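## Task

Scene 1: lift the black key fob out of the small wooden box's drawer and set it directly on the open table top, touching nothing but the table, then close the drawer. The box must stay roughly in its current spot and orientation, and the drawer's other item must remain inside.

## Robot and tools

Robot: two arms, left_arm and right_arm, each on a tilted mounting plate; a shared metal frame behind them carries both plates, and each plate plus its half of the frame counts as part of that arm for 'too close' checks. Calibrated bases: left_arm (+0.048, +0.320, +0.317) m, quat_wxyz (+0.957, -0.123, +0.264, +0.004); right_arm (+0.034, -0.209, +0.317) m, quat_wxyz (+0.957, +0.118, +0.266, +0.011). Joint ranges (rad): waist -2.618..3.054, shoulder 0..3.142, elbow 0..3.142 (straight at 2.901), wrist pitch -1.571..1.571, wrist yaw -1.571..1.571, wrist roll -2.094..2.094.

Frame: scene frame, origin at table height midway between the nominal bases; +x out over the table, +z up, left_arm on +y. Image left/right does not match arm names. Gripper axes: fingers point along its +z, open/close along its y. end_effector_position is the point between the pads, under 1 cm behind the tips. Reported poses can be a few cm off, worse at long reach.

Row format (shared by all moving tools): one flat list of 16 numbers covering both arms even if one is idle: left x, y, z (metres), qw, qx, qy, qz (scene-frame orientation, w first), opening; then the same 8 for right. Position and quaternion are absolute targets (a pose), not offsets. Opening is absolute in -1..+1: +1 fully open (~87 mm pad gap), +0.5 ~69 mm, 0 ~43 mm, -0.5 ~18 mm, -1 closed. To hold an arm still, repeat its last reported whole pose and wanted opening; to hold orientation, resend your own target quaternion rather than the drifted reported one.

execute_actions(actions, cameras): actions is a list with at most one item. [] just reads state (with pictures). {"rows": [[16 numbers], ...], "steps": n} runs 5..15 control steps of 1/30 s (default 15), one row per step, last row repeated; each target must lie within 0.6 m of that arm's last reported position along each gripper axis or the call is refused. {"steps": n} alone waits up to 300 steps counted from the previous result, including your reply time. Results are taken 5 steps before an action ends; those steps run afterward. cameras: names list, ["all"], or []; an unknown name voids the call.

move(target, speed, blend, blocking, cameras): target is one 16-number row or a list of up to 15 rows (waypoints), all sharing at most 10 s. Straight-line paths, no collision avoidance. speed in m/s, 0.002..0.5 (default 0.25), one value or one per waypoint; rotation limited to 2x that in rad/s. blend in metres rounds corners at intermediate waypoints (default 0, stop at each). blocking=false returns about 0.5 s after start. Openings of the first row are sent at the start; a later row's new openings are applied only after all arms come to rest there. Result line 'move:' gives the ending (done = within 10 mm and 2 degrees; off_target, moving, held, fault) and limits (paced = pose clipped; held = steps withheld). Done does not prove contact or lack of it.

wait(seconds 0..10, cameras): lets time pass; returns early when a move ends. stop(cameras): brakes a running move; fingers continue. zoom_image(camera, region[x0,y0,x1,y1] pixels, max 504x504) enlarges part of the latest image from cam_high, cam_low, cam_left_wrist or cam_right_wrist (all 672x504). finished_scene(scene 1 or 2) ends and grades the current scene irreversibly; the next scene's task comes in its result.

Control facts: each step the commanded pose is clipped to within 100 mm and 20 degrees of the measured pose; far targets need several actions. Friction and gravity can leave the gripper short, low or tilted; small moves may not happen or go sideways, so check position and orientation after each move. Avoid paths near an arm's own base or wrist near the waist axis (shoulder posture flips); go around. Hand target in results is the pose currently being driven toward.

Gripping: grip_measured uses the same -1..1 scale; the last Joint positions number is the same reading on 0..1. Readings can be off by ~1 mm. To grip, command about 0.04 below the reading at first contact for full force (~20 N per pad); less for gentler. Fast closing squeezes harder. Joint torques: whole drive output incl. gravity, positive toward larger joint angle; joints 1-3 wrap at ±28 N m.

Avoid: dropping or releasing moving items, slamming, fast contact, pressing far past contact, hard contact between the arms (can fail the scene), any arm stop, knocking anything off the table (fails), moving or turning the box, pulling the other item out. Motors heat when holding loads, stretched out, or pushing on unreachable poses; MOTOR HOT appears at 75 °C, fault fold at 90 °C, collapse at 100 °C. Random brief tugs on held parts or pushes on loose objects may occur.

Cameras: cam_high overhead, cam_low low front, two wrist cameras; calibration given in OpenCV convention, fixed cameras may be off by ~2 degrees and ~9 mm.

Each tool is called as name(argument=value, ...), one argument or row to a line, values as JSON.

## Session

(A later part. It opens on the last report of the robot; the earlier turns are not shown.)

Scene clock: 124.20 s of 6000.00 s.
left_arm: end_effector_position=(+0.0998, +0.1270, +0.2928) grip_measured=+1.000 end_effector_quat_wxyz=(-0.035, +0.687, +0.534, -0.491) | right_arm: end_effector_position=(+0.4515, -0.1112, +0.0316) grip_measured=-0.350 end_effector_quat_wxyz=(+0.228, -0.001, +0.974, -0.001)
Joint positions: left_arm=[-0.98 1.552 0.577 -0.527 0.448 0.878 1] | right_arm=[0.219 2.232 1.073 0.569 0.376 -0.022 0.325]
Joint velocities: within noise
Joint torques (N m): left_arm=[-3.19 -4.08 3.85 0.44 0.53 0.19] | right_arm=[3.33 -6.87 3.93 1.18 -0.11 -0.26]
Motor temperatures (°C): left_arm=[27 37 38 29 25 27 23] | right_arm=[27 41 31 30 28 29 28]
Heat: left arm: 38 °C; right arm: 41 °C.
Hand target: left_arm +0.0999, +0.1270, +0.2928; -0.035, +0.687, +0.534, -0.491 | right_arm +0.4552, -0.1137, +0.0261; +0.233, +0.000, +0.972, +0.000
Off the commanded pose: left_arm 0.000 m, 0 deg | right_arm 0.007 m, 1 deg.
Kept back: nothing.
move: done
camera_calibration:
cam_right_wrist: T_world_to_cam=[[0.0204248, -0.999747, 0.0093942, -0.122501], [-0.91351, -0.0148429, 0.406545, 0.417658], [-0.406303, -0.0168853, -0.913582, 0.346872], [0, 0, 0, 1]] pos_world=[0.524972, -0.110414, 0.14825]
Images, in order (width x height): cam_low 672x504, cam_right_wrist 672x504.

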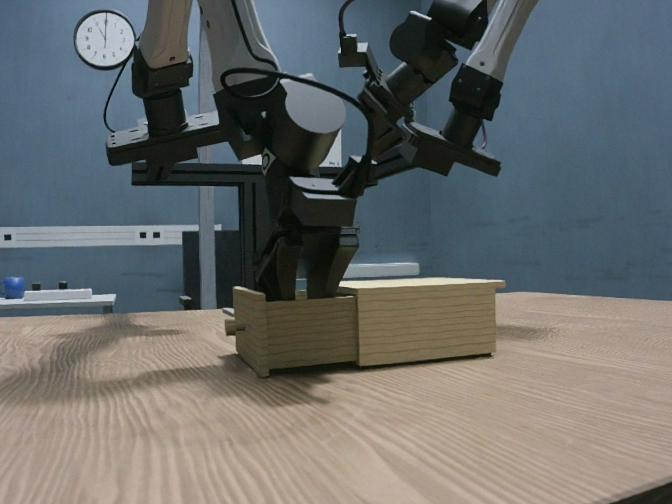

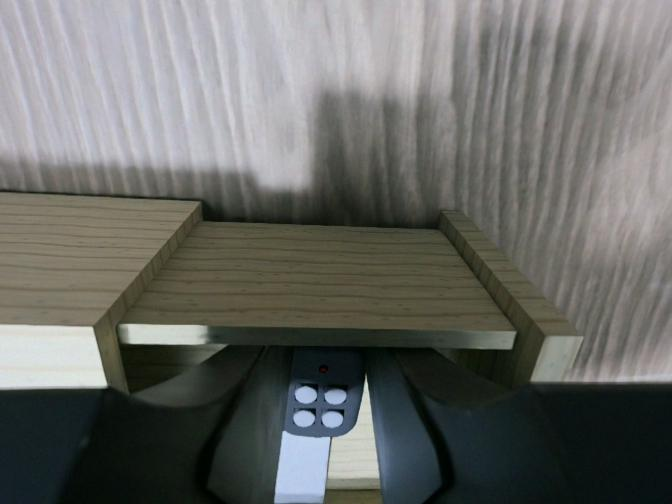

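move(
  target=[
    [0.0998,0.1270,0.2928,-0.035,0.687,0.534,-0.491,1,0.4545,-0.1135,0.0235,0.2334,0,0.9724,0,-0.35],
    [0.0998,0.1270,0.2928,-0.035,0.687,0.534,-0.491,1,0.4545,-0.1135,0.0235,0.2334,0,0.9724,0,-0.5],
  ],
  speed=0.03,
  cameras=["cam_right_wrist"],
)

execute_actions(
  actions=[
    {"rows":[[0.0998,0.1270,0.2928,-0.035,0.687,0.534,-0.491,1,0.4545,-0.1135,0.0235,0.2334,0,0.9724,0,-0.52],[0.0998,0.1270,0.2928,-0.035,0.687,0.534,-0.491,1,0.4545,-0.1135,0.0235,0.2334,0,0.9724,0,-0.54],[0.0998,0.1270,0.2928,-0.035,0.687,0.534,-0.491,1,0.4545,-0.1135,0.0235,0.2334,0,0.9724,0,-0.56],[0.0998,0.1270,0.2928,-0.035,0.687,0.534,-0.491,1,0.4545,-0.1135,0.0235,0.2334,0,0.9724,0,-0.58],[0.0998,0.1270,0.2928,-0.035,0.687,0.534,-0.491,1,0.4545,-0.1135,0.0235,0.2334,0,0.9724,0,-0.6],[0.0998,0.1270,0.2928,-0.035,0.687,0.534,-0.491,1,0.4545,-0.1135,0.0235,0.2334,0,0.9724,0,-0.62],[0.0998,0.1270,0.2928,-0.035,0.687,0.534,-0.491,1,0.4545,-0.1135,0.0235,0.2334,0,0.9724,0,-0.64],[0.0998,0.1270,0.2928,-0.035,0.687,0.534,-0.491,1,0.4545,-0.1135,0.0235,0.2334,0,0.9724,0,-0.66],[0.0998,0.1270,0.2928,-0.035,0.687,0.534,-0.491,1,0.4545,-0.1135,0.0235,0.2334,0,0.9724,0,-0.68],[0.0998,0.1270,0.2928,-0.035,0.687,0.534,-0.491,1,0.4545,-0.1135,0.0235,0.2334,0,0.9724,0,-0.7]],"steps":15},
  ],
  cameras=["cam_right_wrist"],
)

Scene clock: 126.20 s of 6000.00 s.
left_arm: end_effector_position=(+0.0998, +0.1270, +0.2928) grip_measured=+1.000 end_effector_quat_wxyz=(-0.035, +0.687, +0.534, -0.491) | right_arm: end_effector_position=(+0.4512, -0.1102, +0.0300) grip_measured=-0.500 end_effector_quat_wxyz=(+0.229, -0.001, +0.973, +0.001)
Joint positions: left_arm=[-0.98 1.552 0.577 -0.527 0.448 0.878 1] | right_arm=[0.219 2.239 1.074 0.579 0.373 -0.024 0.25]
Joint velocities: within noise
Joint torques (N m): left_arm=[-3.21 -4.07 3.73 0.43 0.55 0.19] | right_arm=[3.22 -6.75 3.75 1.17 -0.09 -0.24]
Motor temperatures (°C): left_arm=[27 37 38 29 25 27 23] | right_arm=[27 41 31 30 28 29 28]
Heat: left arm: 38 °C; right arm: 41 °C.
Hand target: left_arm +0.0999, +0.1270, +0.2928; -0.035, +0.687, +0.534, -0.491 | right_arm +0.4544, -0.1137, +0.0237; +0.233, +0.000, +0.972, +0.000
Off the commanded pose: left_arm 0.000 m, 0 deg | right_arm 0.008 m, 1 deg.
Kept back: nothing.
move: done
camera_calibration:
cam_right_wrist: T_world_to_cam=[[0.0220983, -0.999732, 0.00696038, -0.122157], [-0.91466, -0.0174061, 0.40385, 0.418398], [-0.40362, -0.0152908, -0.914799, 0.344337], [0, 0, 0, 1]] pos_world=[0.524373, -0.109576, 0.146879]
Images, in order (width x height): cam_right_wrist 672x504.

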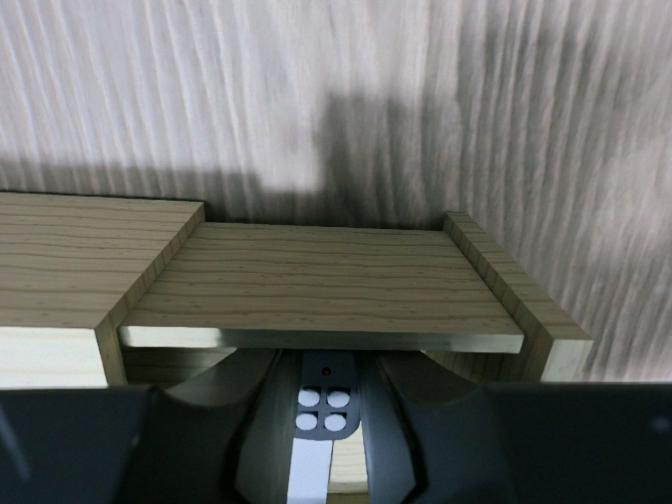

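Scene clock: 126.53 s of 6000.00 s.
left_arm: end_effector_position=(+0.0998, +0.1270, +0.2928) grip_measured=+1.000 end_effector_quat_wxyz=(-0.035, +0.687, +0.534, -0.491) | right_arm: end_effector_position=(+0.4520, -0.1101, +0.0302) grip_measured=-0.675 end_effector_quat_wxyz=(+0.231, -0.001, +0.973, +0.001)
Joint positions: left_arm=[-0.98 1.552 0.577 -0.527 0.448 0.878 1] | right_arm=[0.219 2.239 1.074 0.581 0.372 -0.024 0.162]
Joint velocities: within noise
Joint torques (N m): left_arm=[-3.23 -4.08 3.79 0.43 0.55 0.18] | right_arm=[3.25 -6.69 3.89 1.13 -0.1 -0.26]
Motor temperatures (°C): left_arm=[27 37 38 29 25 27 23] | right_arm=[27 41 31 30 28 29 28]
Heat: left arm: 38 °C; right arm: 41 °C.
Steps of this call (1-10: this action's first 10). Readings (end_effector_position of left_arm | right_arm):
1: (+0.0998, +0.1270, +0.2928) | (+0.4512, -0.1102, +0.0300)
2: (+0.0998, +0.1270, +0.2928) | (+0.4512, -0.1102, +0.0300)
4: (+0.0998, +0.1270, +0.2928) | (+0.4512, -0.1102, +0.0300)
8: (+0.0998, +0.1270, +0.2928) | (+0.4513, -0.1102, +0.0300)
10: the state above
camera_calibration:
cam_right_wrist: T_world_to_cam=[[0.0213946, -0.999754, 0.00589718, -0.121655], [-0.915821, -0.0172318, 0.401216, 0.419661], [-0.401016, -0.0139846, -0.915964, 0.343877], [0, 0, 0, 1]] pos_world=[0.524837, -0.109584, 0.147322]
Images, in order (width x height): cam_right_wrist 672x504.

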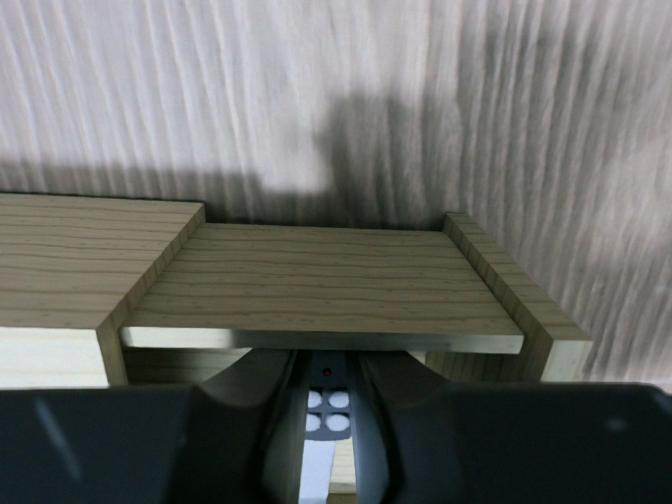

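move(
  target=[0.0998,0.1270,0.2928,-0.035,0.687,0.534,-0.491,1,0.4545,-0.1135,0.0235,0.2334,0,0.9724,0,-0.8],
  speed=0.03,
  cameras=["cam_right_wrist"],
)

zoom_image(
  camera="cam_right_wrist",
  region=[230, 310, 450, 480],
)

Scene clock: 127.47 s of 6000.00 s.
left_arm: end_effector_position=(+0.0998, +0.1270, +0.2928) grip_measured=+1.000 end_effector_quat_wxyz=(-0.035, +0.687, +0.534, -0.491) | right_arm: end_effector_position=(+0.4522, -0.1100, +0.0303) grip_measured=-0.675 end_effector_quat_wxyz=(+0.231, -0.001, +0.973, +0.001)
Joint positions: left_arm=[-0.98 1.552 0.577 -0.527 0.448 0.878 1] | right_arm=[0.219 2.239 1.074 0.581 0.372 -0.024 0.162]
Joint velocities: within noise
Joint torques (N m): left_arm=[-3.25 -4.11 3.82 0.44 0.54 0.18] | right_arm=[3.21 -6.69 3.82 1.15 -0.1 -0.23]
Motor temperatures (°C): left_arm=[27 37 38 29 25 27 23] | right_arm=[27 41 31 30 28 29 28]
Heat: left arm: 38 °C; right arm: 41 °C.
Hand target: left_arm +0.0999, +0.1270, +0.2928; -0.035, +0.687, +0.534, -0.491 | right_arm +0.4543, -0.1137, +0.0237; +0.233, +0.000, +0.972, +0.000
Off your previous action's commanded pose at its last step (step 5 of this call): left_arm 0.000 m, 0 deg | right_arm 0.008 m, 0 deg.
Off the commanded pose: left_arm 0.000 m, 0 deg | right_arm 0.008 m, 0 deg.
Kept back: nothing.
move: done
camera_calibration:
cam_right_wrist: T_world_to_cam=[[0.0212641, -0.999757, 0.00584932, -0.121585], [-0.915966, -0.0171364, 0.40089, 0.419897], [-0.400693, -0.0138824, -0.916107, 0.343858], [0, 0, 0, 1]] pos_world=[0.524978, -0.109586, 0.147389]
Images, in order (width x height): cam_right_wrist 672x504.

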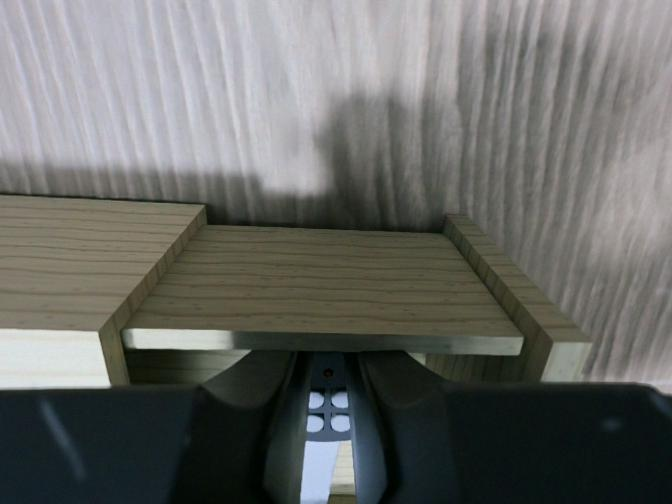

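Scaled by 2.291 from the camera's 672x504 image, which has a finer 960x720 frame.

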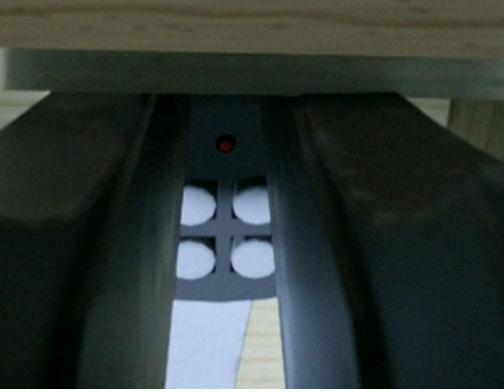

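move(
  target=[0.0998,0.1270,0.2928,-0.035,0.687,0.534,-0.491,1,0.4530,-0.1110,0.085,0.2334,0,0.9724,0,-0.85],
  speed=0.05,
  cameras=["cam_right_wrist","cam_low"],
)

Scene clock: 129.37 s of 6000.00 s.
left_arm: end_effector_position=(+0.0998, +0.1270, +0.2928) grip_measured=+1.000 end_effector_quat_wxyz=(-0.035, +0.687, +0.534, -0.491) | right_arm: end_effector_position=(+0.4439, -0.1124, +0.0696) grip_measured=-0.694 end_effector_quat_wxyz=(+0.220, -0.007, +0.976, -0.002)
Joint positions: left_arm=[-0.98 1.552 0.577 -0.527 0.448 0.878 1] | right_arm=[0.253 2.084 0.989 0.48 0.403 -0.006 0.153]
Joint velocities: within noise
Joint torques (N m): left_arm=[-3.17 -4.07 3.77 0.45 0.54 0.19] | right_arm=[5.68 -11.58 2.13 0.84 0.09 -0.03]
Motor temperatures (°C): left_arm=[27 37 38 29 25 27 23] | right_arm=[27 41 31 30 28 29 28]
Heat: left arm: 38 °C; right arm: 41 °C.
Hand target: left_arm +0.0999, +0.1270, +0.2928; -0.035, +0.687, +0.534, -0.491 | right_arm +0.4530, -0.1109, +0.0844; +0.234, +0.000, +0.972, +0.000
Off the commanded pose: left_arm 0.000 m, 0 deg | right_arm 0.018 m, 2 deg.
Kept back: nothing.
move: off_target (right_arm)
camera_calibration:
cam_right_wrist: T_world_to_cam=[[0.0314457, -0.999419, 0.0131709, -0.129003], [-0.906281, -0.0229531, 0.422052, 0.390008], [-0.421504, -0.0252082, -0.906476, 0.383803], [0, 0, 0, 1]] pos_world=[0.519288, -0.110301, 0.185004]
Images, in order (width x height): cam_low 672x504, cam_right_wrist 672x504.

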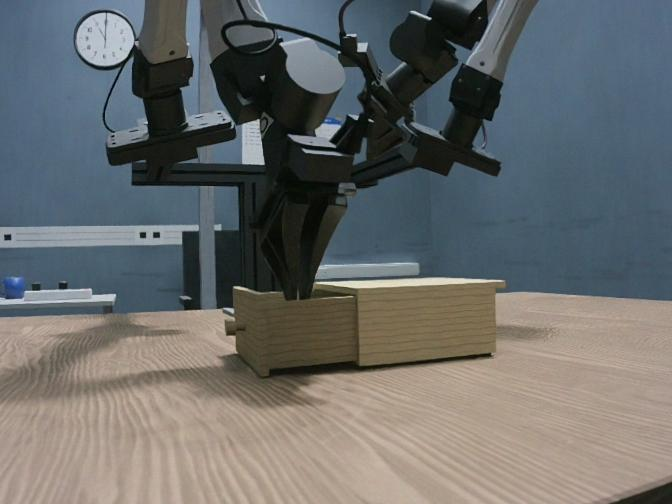

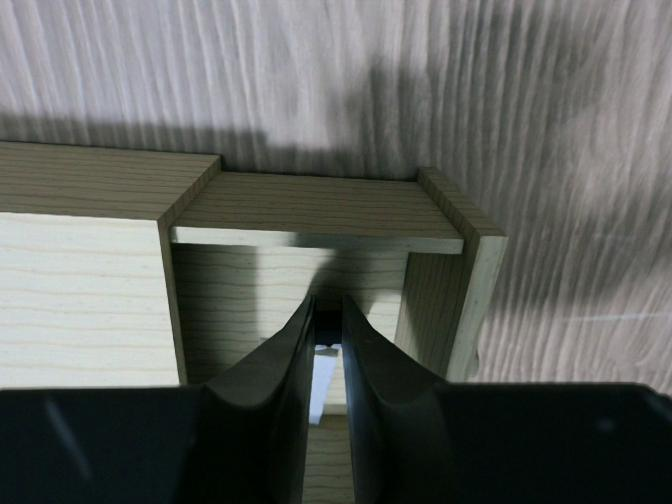

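move(
  target=[0.0998,0.1270,0.2928,-0.035,0.687,0.534,-0.491,1,0.4530,-0.1120,0.20,0.2334,0,0.9724,0,-0.85],
  speed=0.08,
  cameras=["cam_right_wrist","cam_low"],
)

zoom_image(
  camera="cam_low",
  region=[200, 130, 420, 300],
)

Scene clock: 131.60 s of 6000.00 s.
left_arm: end_effector_position=(+0.0998, +0.1270, +0.2928) grip_measured=+1.000 end_effector_quat_wxyz=(-0.035, +0.687, +0.534, -0.491) | right_arm: end_effector_position=(+0.4447, -0.1124, +0.1849) grip_measured=-0.695 end_effector_quat_wxyz=(+0.217, -0.009, +0.976, -0.003)
Joint positions: left_arm=[-0.98 1.552 0.577 -0.527 0.448 0.878 1] | right_arm=[0.377 1.69 0.938 0.094 0.504 0.073 0.152]
Joint velocities: within noise
Joint torques (N m): left_arm=[-3.21 -4.08 3.84 0.43 0.55 0.19] | right_arm=[5.16 -10.33 5.42 0.82 0.15 -0.03]
Motor temperatures (°C): left_arm=[27 37 38 29 25 27 23] | right_arm=[27 41 31 30 28 29 28]
Heat: left arm: 38 °C; right arm: 41 °C.
Hand target: left_arm +0.0999, +0.1270, +0.2928; -0.035, +0.687, +0.534, -0.491 | right_arm +0.4530, -0.1120, +0.1996; +0.233, +0.000, +0.972, +0.000
Off the commanded pose: left_arm 0.000 m, 0 deg | right_arm 0.017 m, 2 deg.
Kept back: nothing.
move: off_target (right_arm)
camera_calibration:
cam_right_wrist: T_world_to_cam=[[0.0361225, -0.999204, 0.0169224, -0.133296], [-0.904076, -0.0254584, 0.426612, 0.339996], [-0.425842, -0.0307094, -0.904276, 0.489596], [0, 0, 0, 1]] pos_world=[0.520688, -0.109498, 0.299939]
Images, in order (width x height): cam_low 672x504, cam_right_wrist 672x504.

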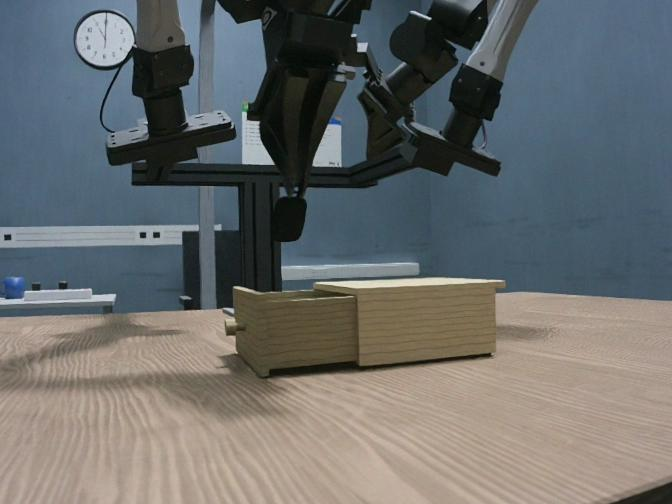

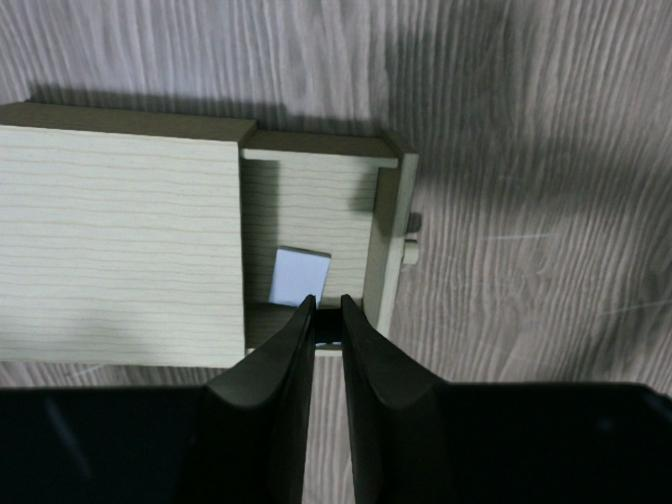

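Scaled by 2.291 from the camera's 672x504 image, which has a finer 960x720 frame.

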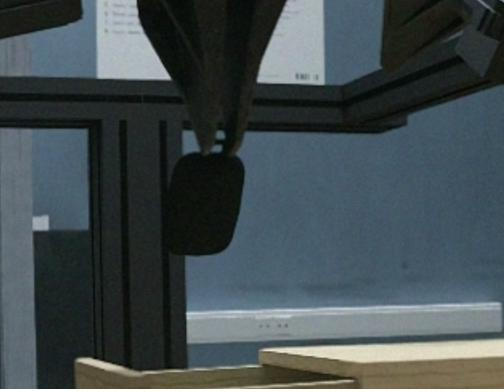

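move(
  target=[
    [0.0998,0.1270,0.2928,-0.035,0.687,0.534,-0.491,1,0.4400,-0.1300,0.21,0.2334,0,0.9724,0,-0.85],
    [0.0998,0.1270,0.2928,-0.035,0.687,0.534,-0.491,1,0.375,-0.30,0.16,0.2334,0,0.9724,0,-0.85],
  ],
  speed=0.12,
  blend=[0.02,0],
  cameras=["cam_right_wrist","cam_low","cam_high"],
)

Scene clock: 134.73 s of 6000.00 s.
left_arm: end_effector_position=(+0.0998, +0.1270, +0.2928) grip_measured=+1.000 end_effector_quat_wxyz=(-0.035, +0.687, +0.534, -0.491) | right_arm: end_effector_position=(+0.3695, -0.2971, +0.1550) grip_measured=-0.705 end_effector_quat_wxyz=(+0.218, +0.003, +0.976, +0.002)
Joint positions: left_arm=[-0.98 1.552 0.577 -0.527 0.448 0.878 1] | right_arm=[-0.281 1.445 0.562 0.318 -0.045 -0.284 0.147]
Joint velocities: within noise
Joint torques (N m): left_arm=[-3.23 -4.08 3.86 0.44 0.54 0.19] | right_arm=[0.06 -7.39 3.1 1.1 -0.24 -0.22]
Motor temperatures (°C): left_arm=[27 37 38 29 25 27 23] | right_arm=[27 41 31 30 28 29 29]
Heat: left arm: 38 °C; right arm: 41 °C.
Hand target: left_arm +0.0999, +0.1270, +0.2928; -0.035, +0.687, +0.534, -0.491 | right_arm +0.3749, -0.3000, +0.1599; +0.233, +0.000, +0.972, +0.000
Off the commanded pose: left_arm 0.000 m, 0 deg | right_arm 0.008 m, 2 deg.
Kept back: nothing.
move: done; blend cut to 0.0122 m at target 1
camera_calibration:
cam_right_wrist: T_world_to_cam=[[0.0135114, -0.999905, 0.00269171, -0.304261], [-0.905045, -0.0110851, 0.425171, 0.284933], [-0.4251, -0.00818077, -0.905109, 0.431388], [0, 0, 0, 1]] pos_world=[0.445372, -0.297545, 0.270127]
Images, in order (width x height): cam_high 672x504, cam_low 672x504, cam_right_wrist 672x504.

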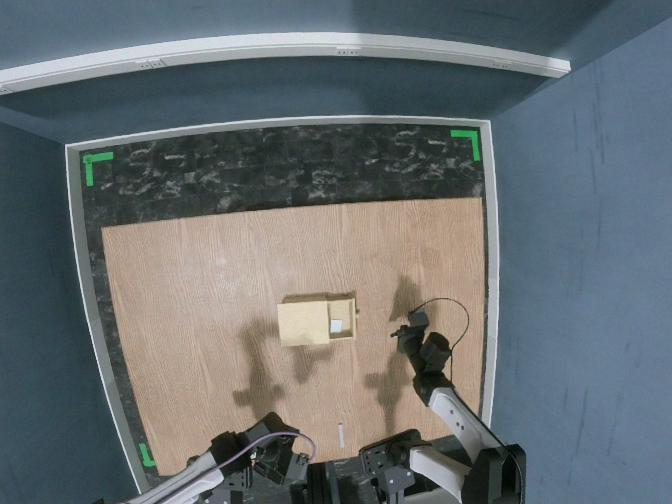

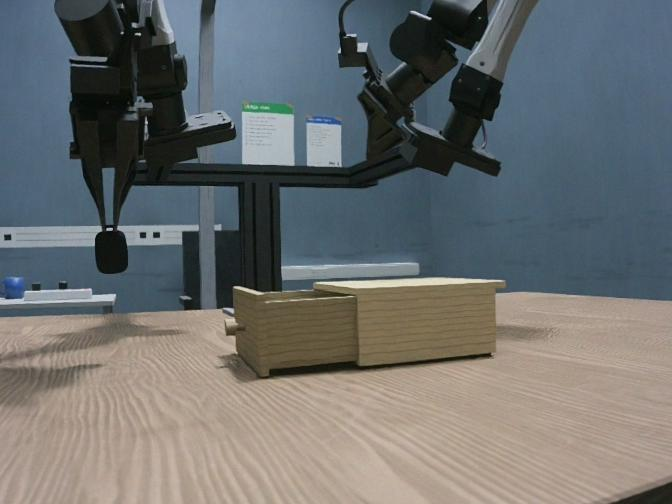

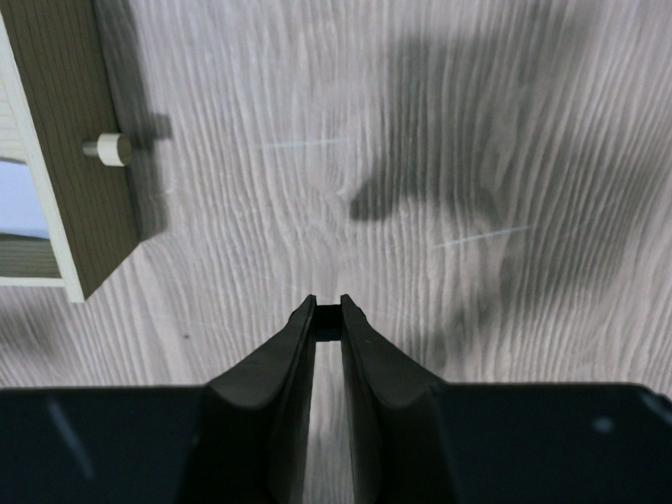

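execute_actions(
  actions=[],
)

Scene clock: 135.40 s of 6000.00 s.
left_arm: end_effector_position=(+0.0998, +0.1270, +0.2928) grip_measured=+1.000 end_effector_quat_wxyz=(-0.035, +0.687, +0.534, -0.491) | right_arm: end_effector_position=(+0.3698, -0.2967, +0.1551) grip_measured=-0.705 end_effector_quat_wxyz=(+0.219, +0.003, +0.976, +0.003)
Joint positions: left_arm=[-0.98 1.552 0.577 -0.527 0.448 0.878 1] | right_arm=[-0.281 1.445 0.562 0.319 -0.048 -0.285 0.147]
Joint velocities: within noise
Joint torques (N m): left_arm=[-3.18 -4.03 3.81 0.43 0.55 0.19] | right_arm=[-0.01 -7.45 3.08 1.13 -0.21 -0.26]
Motor temperatures (°C): left_arm=[27 37 38 29 25 27 23] | right_arm=[27 41 31 30 28 29 29]
Heat: left arm: 38 °C; right arm: 41 °C.
Hand target: left_arm +0.0999, +0.1270, +0.2928; -0.035, +0.687, +0.534, -0.491 | right_arm +0.3749, -0.2999, +0.1599; +0.233, +0.000, +0.972, +0.000
Off the commanded pose: left_arm 0.000 m, 0 deg | right_arm 0.008 m, 2 deg.
Steps of this call (1-20: nothing new was sent). Readings (end_effector_position of left_arm | right_arm):
1: (+0.0998, +0.1270, +0.2928) | (+0.3695, -0.2970, +0.1550)
2: (+0.0998, +0.1270, +0.2928) | (+0.3697, -0.2970, +0.1550)
4: (+0.0998, +0.1270, +0.2928) | (+0.3697, -0.2969, +0.1550)
8: (+0.0998, +0.1270, +0.2928) | (+0.3697, -0.2968, +0.1550)
20: the state above
camera_calibration:
cam_right_wrist: T_world_to_cam=[[0.0152234, -0.999884, 0.000936522, -0.304259], [-0.905661, -0.0133919, 0.423791, 0.284943], [-0.423729, -0.00729972, -0.90576, 0.431452], [0, 0, 0, 1]] pos_world=[0.445512, -0.297258, 0.27032]

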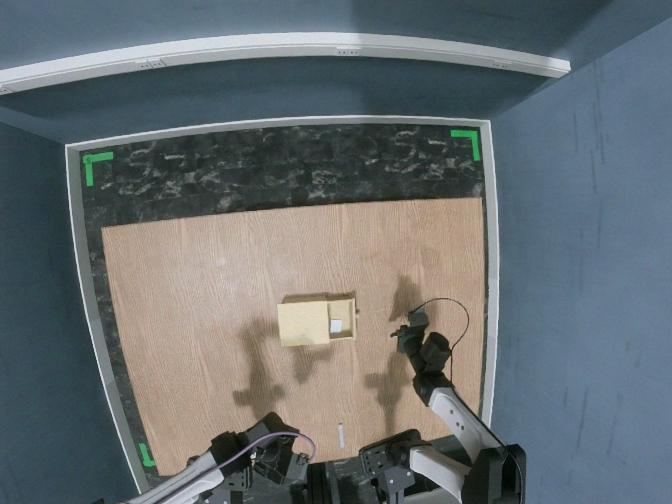

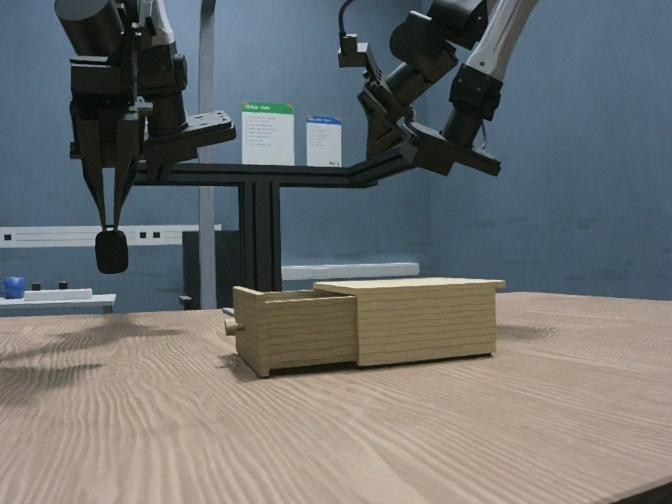

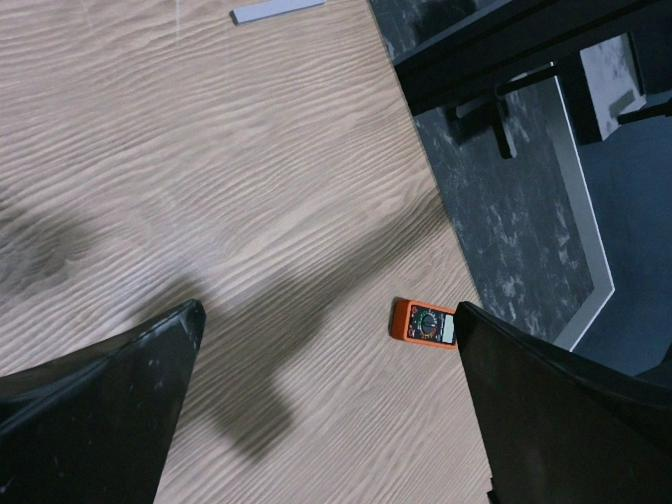

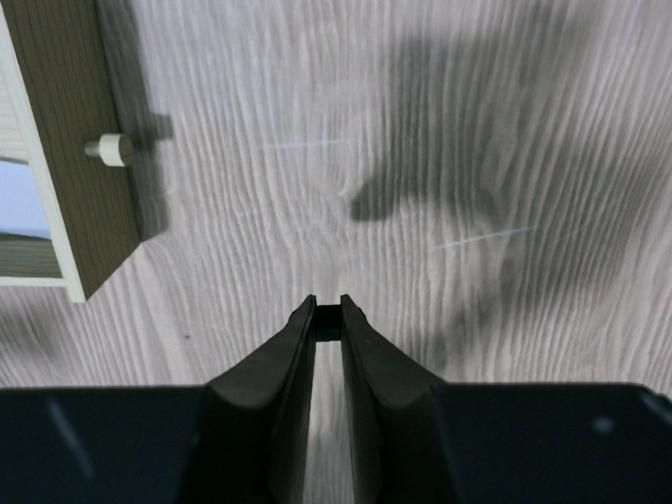

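move(
  target=[0.0998,0.1270,0.2928,-0.035,0.687,0.534,-0.491,1,0.370,-0.300,0.076,0.2334,0,0.9724,0,-0.85],
  speed=0.06,
)

Scene clock: 137.53 s of 6000.00 s.
left_arm: end_effector_position=(+0.0998, +0.1270, +0.2928) grip_measured=+1.000 end_effector_quat_wxyz=(-0.035, +0.687, +0.534, -0.491) | right_arm: end_effector_position=(+0.3657, -0.2968, +0.0787) grip_measured=-0.705 end_effector_quat_wxyz=(+0.226, +0.003, +0.974, +0.001)
Joint positions: left_arm=[-0.98 1.552 0.577 -0.527 0.448 0.878 1] | right_arm=[-0.308 1.836 0.594 0.692 -0.072 -0.299 0.147]
Joint velocities: within noise
Joint torques (N m): left_arm=[-3.18 -4.08 3.82 0.43 0.55 0.2] | right_arm=[-0.02 -5.41 2.45 1.14 -0.2 -0.24]
Motor temperatures (°C): left_arm=[27 37 38 29 25 27 23] | right_arm=[26 41 31 30 28 29 29]
Heat: left arm: 38 °C; right arm: 41 °C.
Hand target: left_arm +0.0999, +0.1270, +0.2928; -0.035, +0.687, +0.534, -0.491 | right_arm +0.3698, -0.3000, +0.0762; +0.233, +0.000, +0.972, +0.000
Off the commanded pose: left_arm 0.000 m, 0 deg | right_arm 0.006 m, 1 deg.
Kept back: nothing.
move: done
camera_calibration:
cam_right_wrist: T_world_to_cam=[[0.0144127, -0.999885, 0.00474291, -0.304231], [-0.911895, -0.0111983, 0.41027, 0.317601], [-0.41017, -0.0102381, -0.911952, 0.355206], [0, 0, 0, 1]] pos_world=[0.439698, -0.297003, 0.195071]

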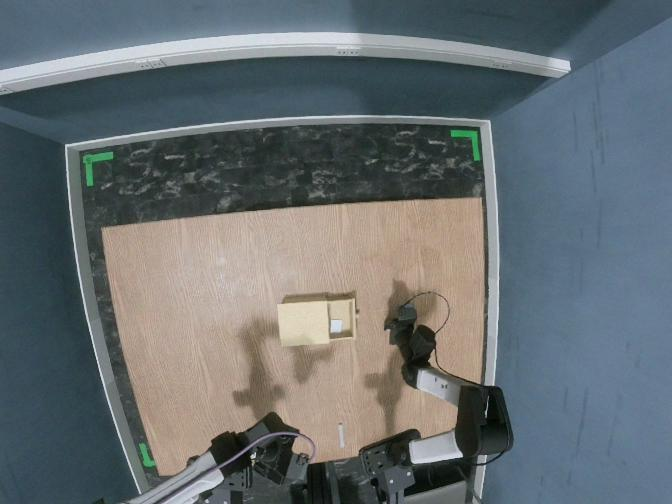

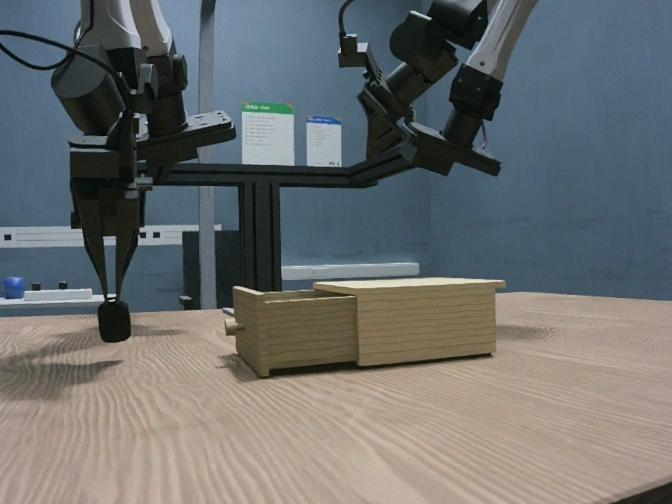

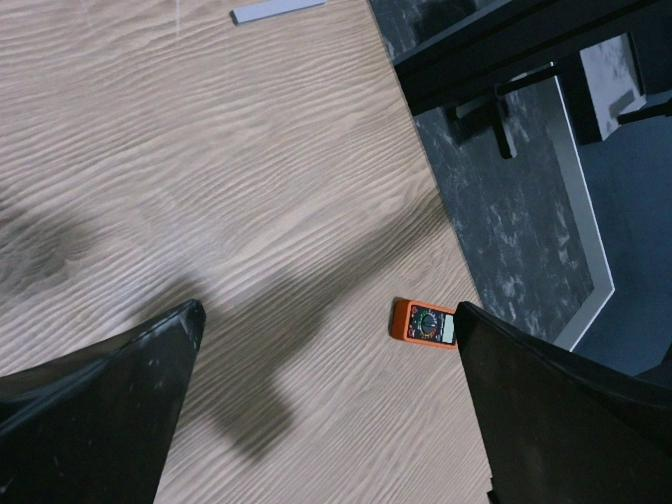

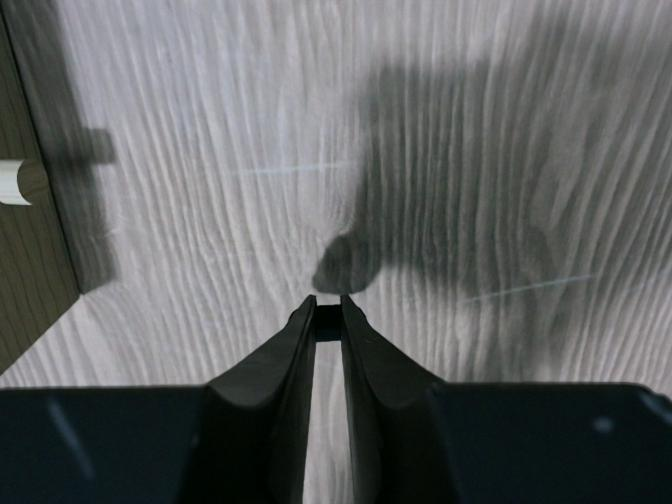

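move(
  target=[
    [0.0998,0.1270,0.2928,-0.035,0.687,0.534,-0.491,1,0.372,-0.300,0.066,0.2334,0,0.9724,0,-0.85],
    [0.0998,0.1270,0.2928,-0.035,0.687,0.534,-0.491,1,0.402,-0.300,0.056,0.2334,0,0.9724,0,-0.85],
    [0.0998,0.1270,0.2928,-0.035,0.687,0.534,-0.491,1,0.424,-0.300,0.036,0.2334,0,0.9724,0,-0.85],
  ],
  speed=0.04,
  blend=0.004,
)

Scene clock: 139.97 s of 6000.00 s.
left_arm: end_effector_position=(+0.0998, +0.1270, +0.2928) grip_measured=+1.000 end_effector_quat_wxyz=(-0.035, +0.687, +0.534, -0.491) | right_arm: end_effector_position=(+0.4268, -0.3046, +0.0421) grip_measured=-0.850 end_effector_quat_wxyz=(+0.242, -0.002, +0.970, -0.002)
Joint positions: left_arm=[-0.98 1.552 0.577 -0.527 0.448 0.878 1] | right_arm=[-0.286 2.025 0.876 0.634 -0.059 -0.297 0.075]
Joint velocities: within noise
Joint torques (N m): left_arm=[-3.21 -4.1 3.79 0.43 0.54 0.19] | right_arm=[2.02 -6.6 3.11 0.95 -0.04 -0.02]
Motor temperatures (°C): left_arm=[27 37 38 29 25 27 23] | right_arm=[26 41 31 30 28 29 29]
Heat: left arm: 38 °C; right arm: 41 °C.
Hand target: left_arm +0.0999, +0.1270, +0.2928; -0.035, +0.687, +0.534, -0.491 | right_arm +0.4239, -0.3000, +0.0363; +0.234, +0.000, +0.972, +0.000
Off the commanded pose: left_arm 0.000 m, 0 deg | right_arm 0.008 m, 1 deg.
Kept back: nothing.
move: done
camera_calibration:
cam_right_wrist: T_world_to_cam=[[0.0224321, -0.999649, 0.0141026, -0.316419], [-0.925147, -0.0154094, 0.379296, 0.393877], [-0.378946, -0.0215554, -0.925168, 0.330588], [0, 0, 0, 1]] pos_world=[0.496767, -0.303113, 0.160915]

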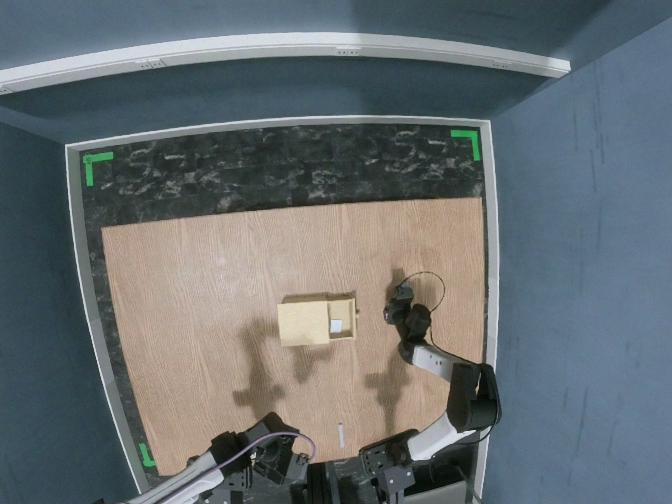

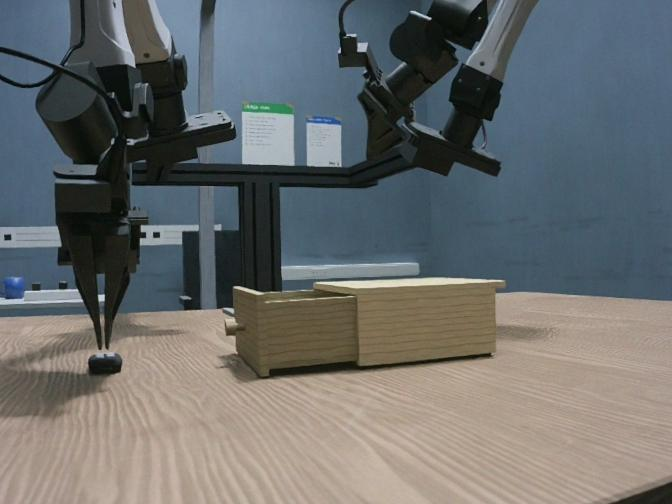

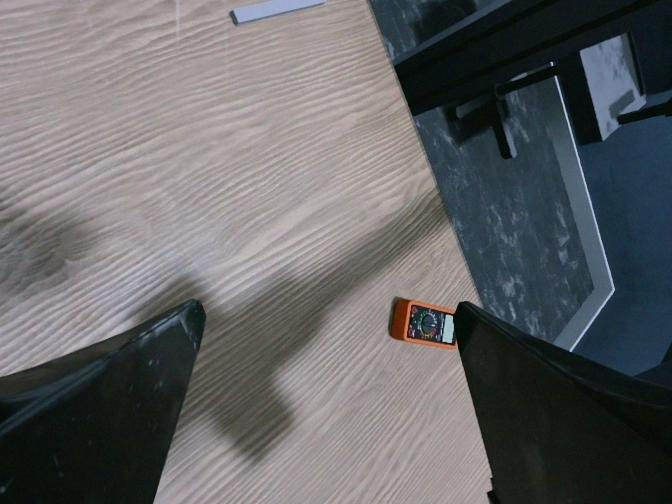

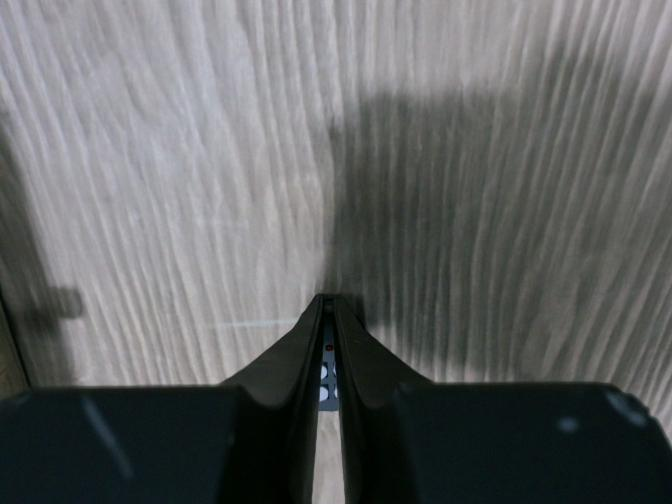

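move(
  target=[
    [0.0998,0.1270,0.2928,-0.035,0.687,0.534,-0.491,1,0.424,-0.300,0.038,0.2334,0,0.9724,0,-0.5],
    [0.0998,0.1270,0.2928,-0.035,0.687,0.534,-0.491,1,0.424,-0.300,0.15,0.2334,0,0.9724,0,-0.5],
  ],
  speed=[0.05,0.12],
)

Scene clock: 142.47 s of 6000.00 s.
left_arm: end_effector_position=(+0.0998, +0.1270, +0.2928) grip_measured=+1.000 end_effector_quat_wxyz=(-0.035, +0.687, +0.534, -0.491) | right_arm: end_effector_position=(+0.4202, -0.3007, +0.1403) grip_measured=-0.500 end_effector_quat_wxyz=(+0.225, -0.003, +0.974, +0.003)
Joint positions: left_arm=[-0.98 1.552 0.577 -0.527 0.448 0.878 1] | right_arm=[-0.254 1.6 0.766 0.283 -0.031 -0.281 0.25]
Joint velocities: within noise
Joint torques (N m): left_arm=[-3.18 -4.04 3.79 0.42 0.54 0.19] | right_arm=[1.92 -9.96 3.43 0.89 0.03 -0.03]
Motor temperatures (°C): left_arm=[27 37 38 28 25 27 23] | right_arm=[26 41 31 30 28 29 29]
Heat: left arm: 38 °C; right arm: 41 °C.
Hand target: left_arm +0.0999, +0.1270, +0.2928; -0.035, +0.687, +0.534, -0.491 | right_arm +0.4240, -0.3001, +0.1496; +0.233, +0.000, +0.972, +0.000
Off the commanded pose: left_arm 0.000 m, 0 deg | right_arm 0.010 m, 1 deg.
Kept back: nothing.
move: done
camera_calibration:
cam_right_wrist: T_world_to_cam=[[0.0257976, -0.999662, 0.00309383, -0.313689], [-0.911072, -0.0222374, 0.411647, 0.338083], [-0.411439, -0.0134382, -0.911338, 0.433214], [0, 0, 0, 1]] pos_world=[0.494352, -0.300244, 0.256605]

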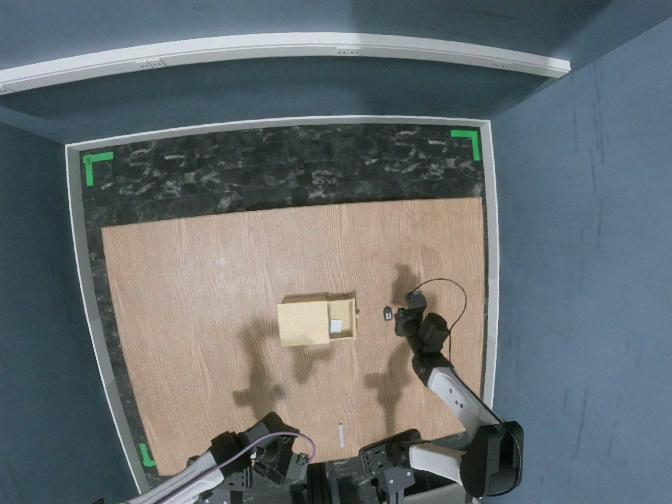

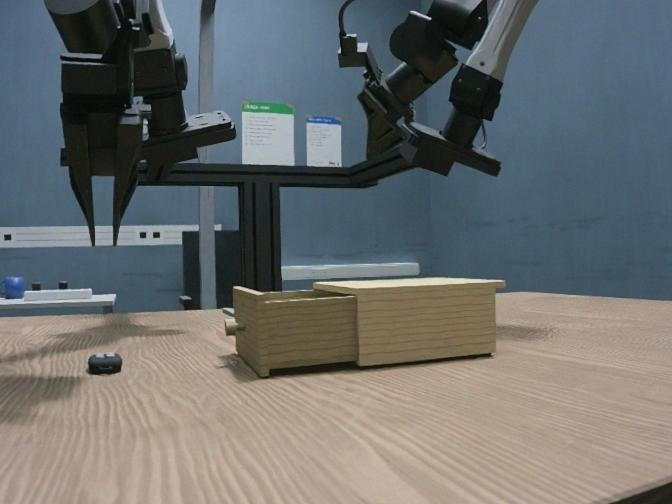

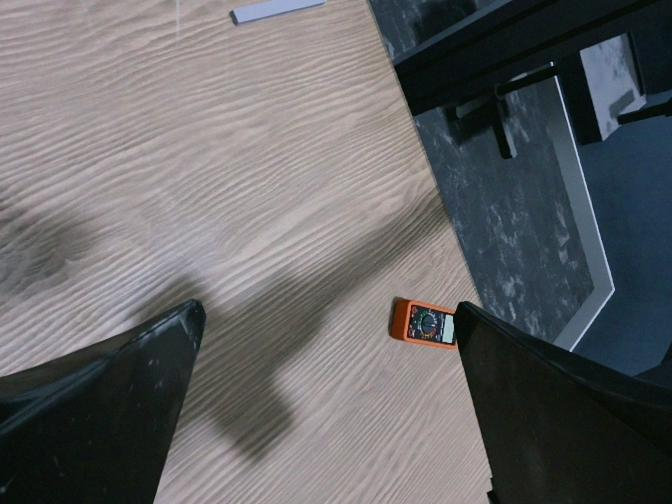

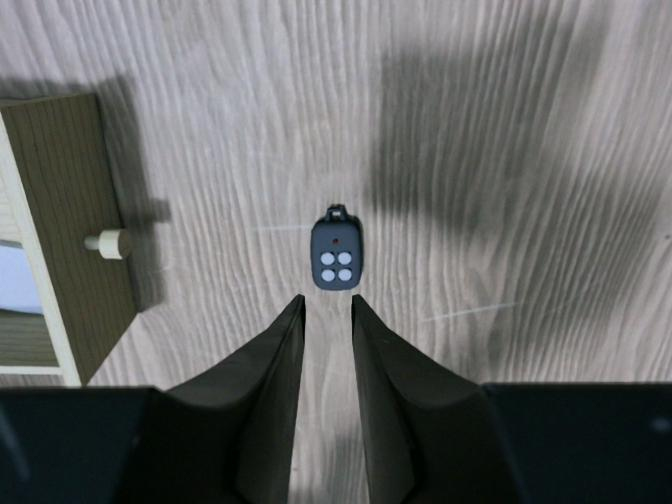

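move(
  target=[
    [0.0998,0.1270,0.2928,-0.035,0.687,0.534,-0.491,1,0.395,-0.218,0.14,0,0,0.9914,0.1305,-1],
    [0.0998,0.1270,0.2928,-0.035,0.687,0.534,-0.491,1,0.395,-0.218,0.034,0,0,0.9914,0.1305,-1],
  ],
  speed=[0.15,0.08],
)

Scene clock: 146.97 s of 6000.00 s.
left_arm: end_effector_position=(+0.0998, +0.1270, +0.2928) grip_measured=+1.000 end_effector_quat_wxyz=(-0.035, +0.687, +0.534, -0.491) | right_arm: end_effector_position=(+0.3920, -0.2158, +0.0401) grip_measured=-0.973 end_effector_quat_wxyz=(-0.005, +0.001, +0.992, +0.128)
Joint positions: left_arm=[-0.98 1.552 0.577 -0.527 0.448 0.878 1] | right_arm=[-0.145 2.118 1.255 -0.19 -0.094 -0.165 0.013]
Joint velocities: within noise
Joint torques (N m): left_arm=[-3.22 -4.05 3.79 0.44 0.54 0.2] | right_arm=[1.33 -7.49 4.27 0.28 -0.28 -0.27]
Motor temperatures (°C): left_arm=[27 37 38 28 25 27 23] | right_arm=[26 41 31 30 28 29 28]
Heat: left arm: 38 °C; right arm: 41 °C.
Hand target: left_arm +0.0999, +0.1270, +0.2928; -0.035, +0.687, +0.534, -0.491 | right_arm +0.3948, -0.2180, +0.0342; +0.000, +0.000, +0.991, +0.130
Off the commanded pose: left_arm 0.000 m, 0 deg | right_arm 0.007 m, 1 deg.
Kept back: nothing.
move: done
camera_calibration:
cam_right_wrist: T_world_to_cam=[[0.0181905, -0.966522, -0.255939, -0.207187], [-0.629859, -0.209879, 0.747815, 0.191292], [-0.776496, 0.147603, -0.612591, 0.497289], [0, 0, 0, 1]] pos_world=[0.510398, -0.233503, 0.108556]

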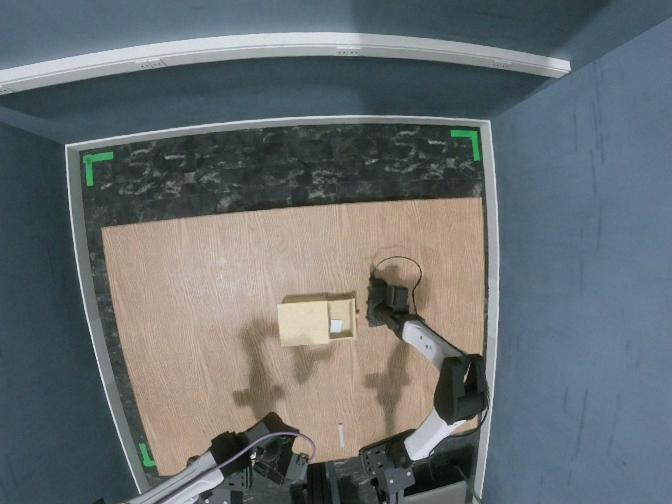

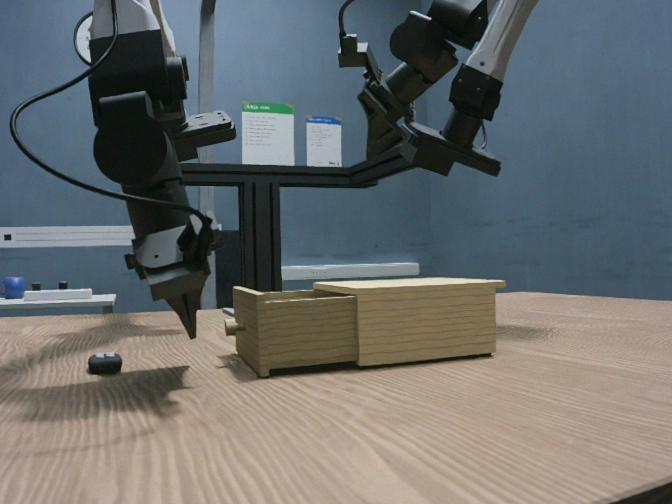

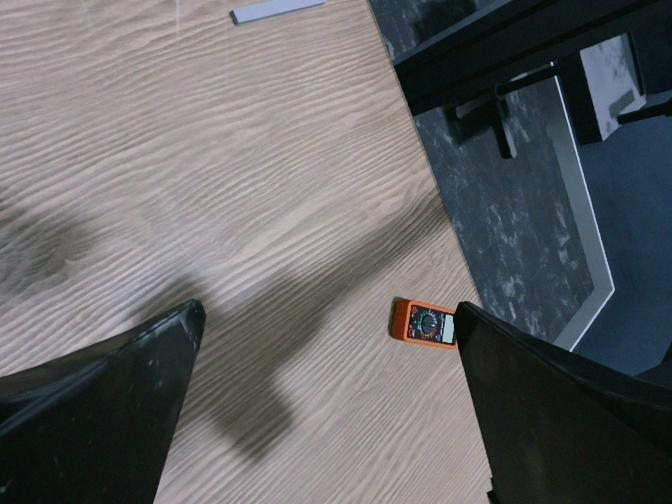

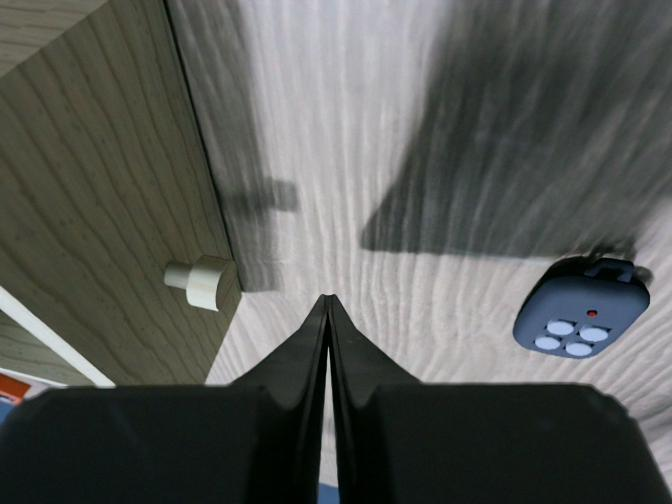

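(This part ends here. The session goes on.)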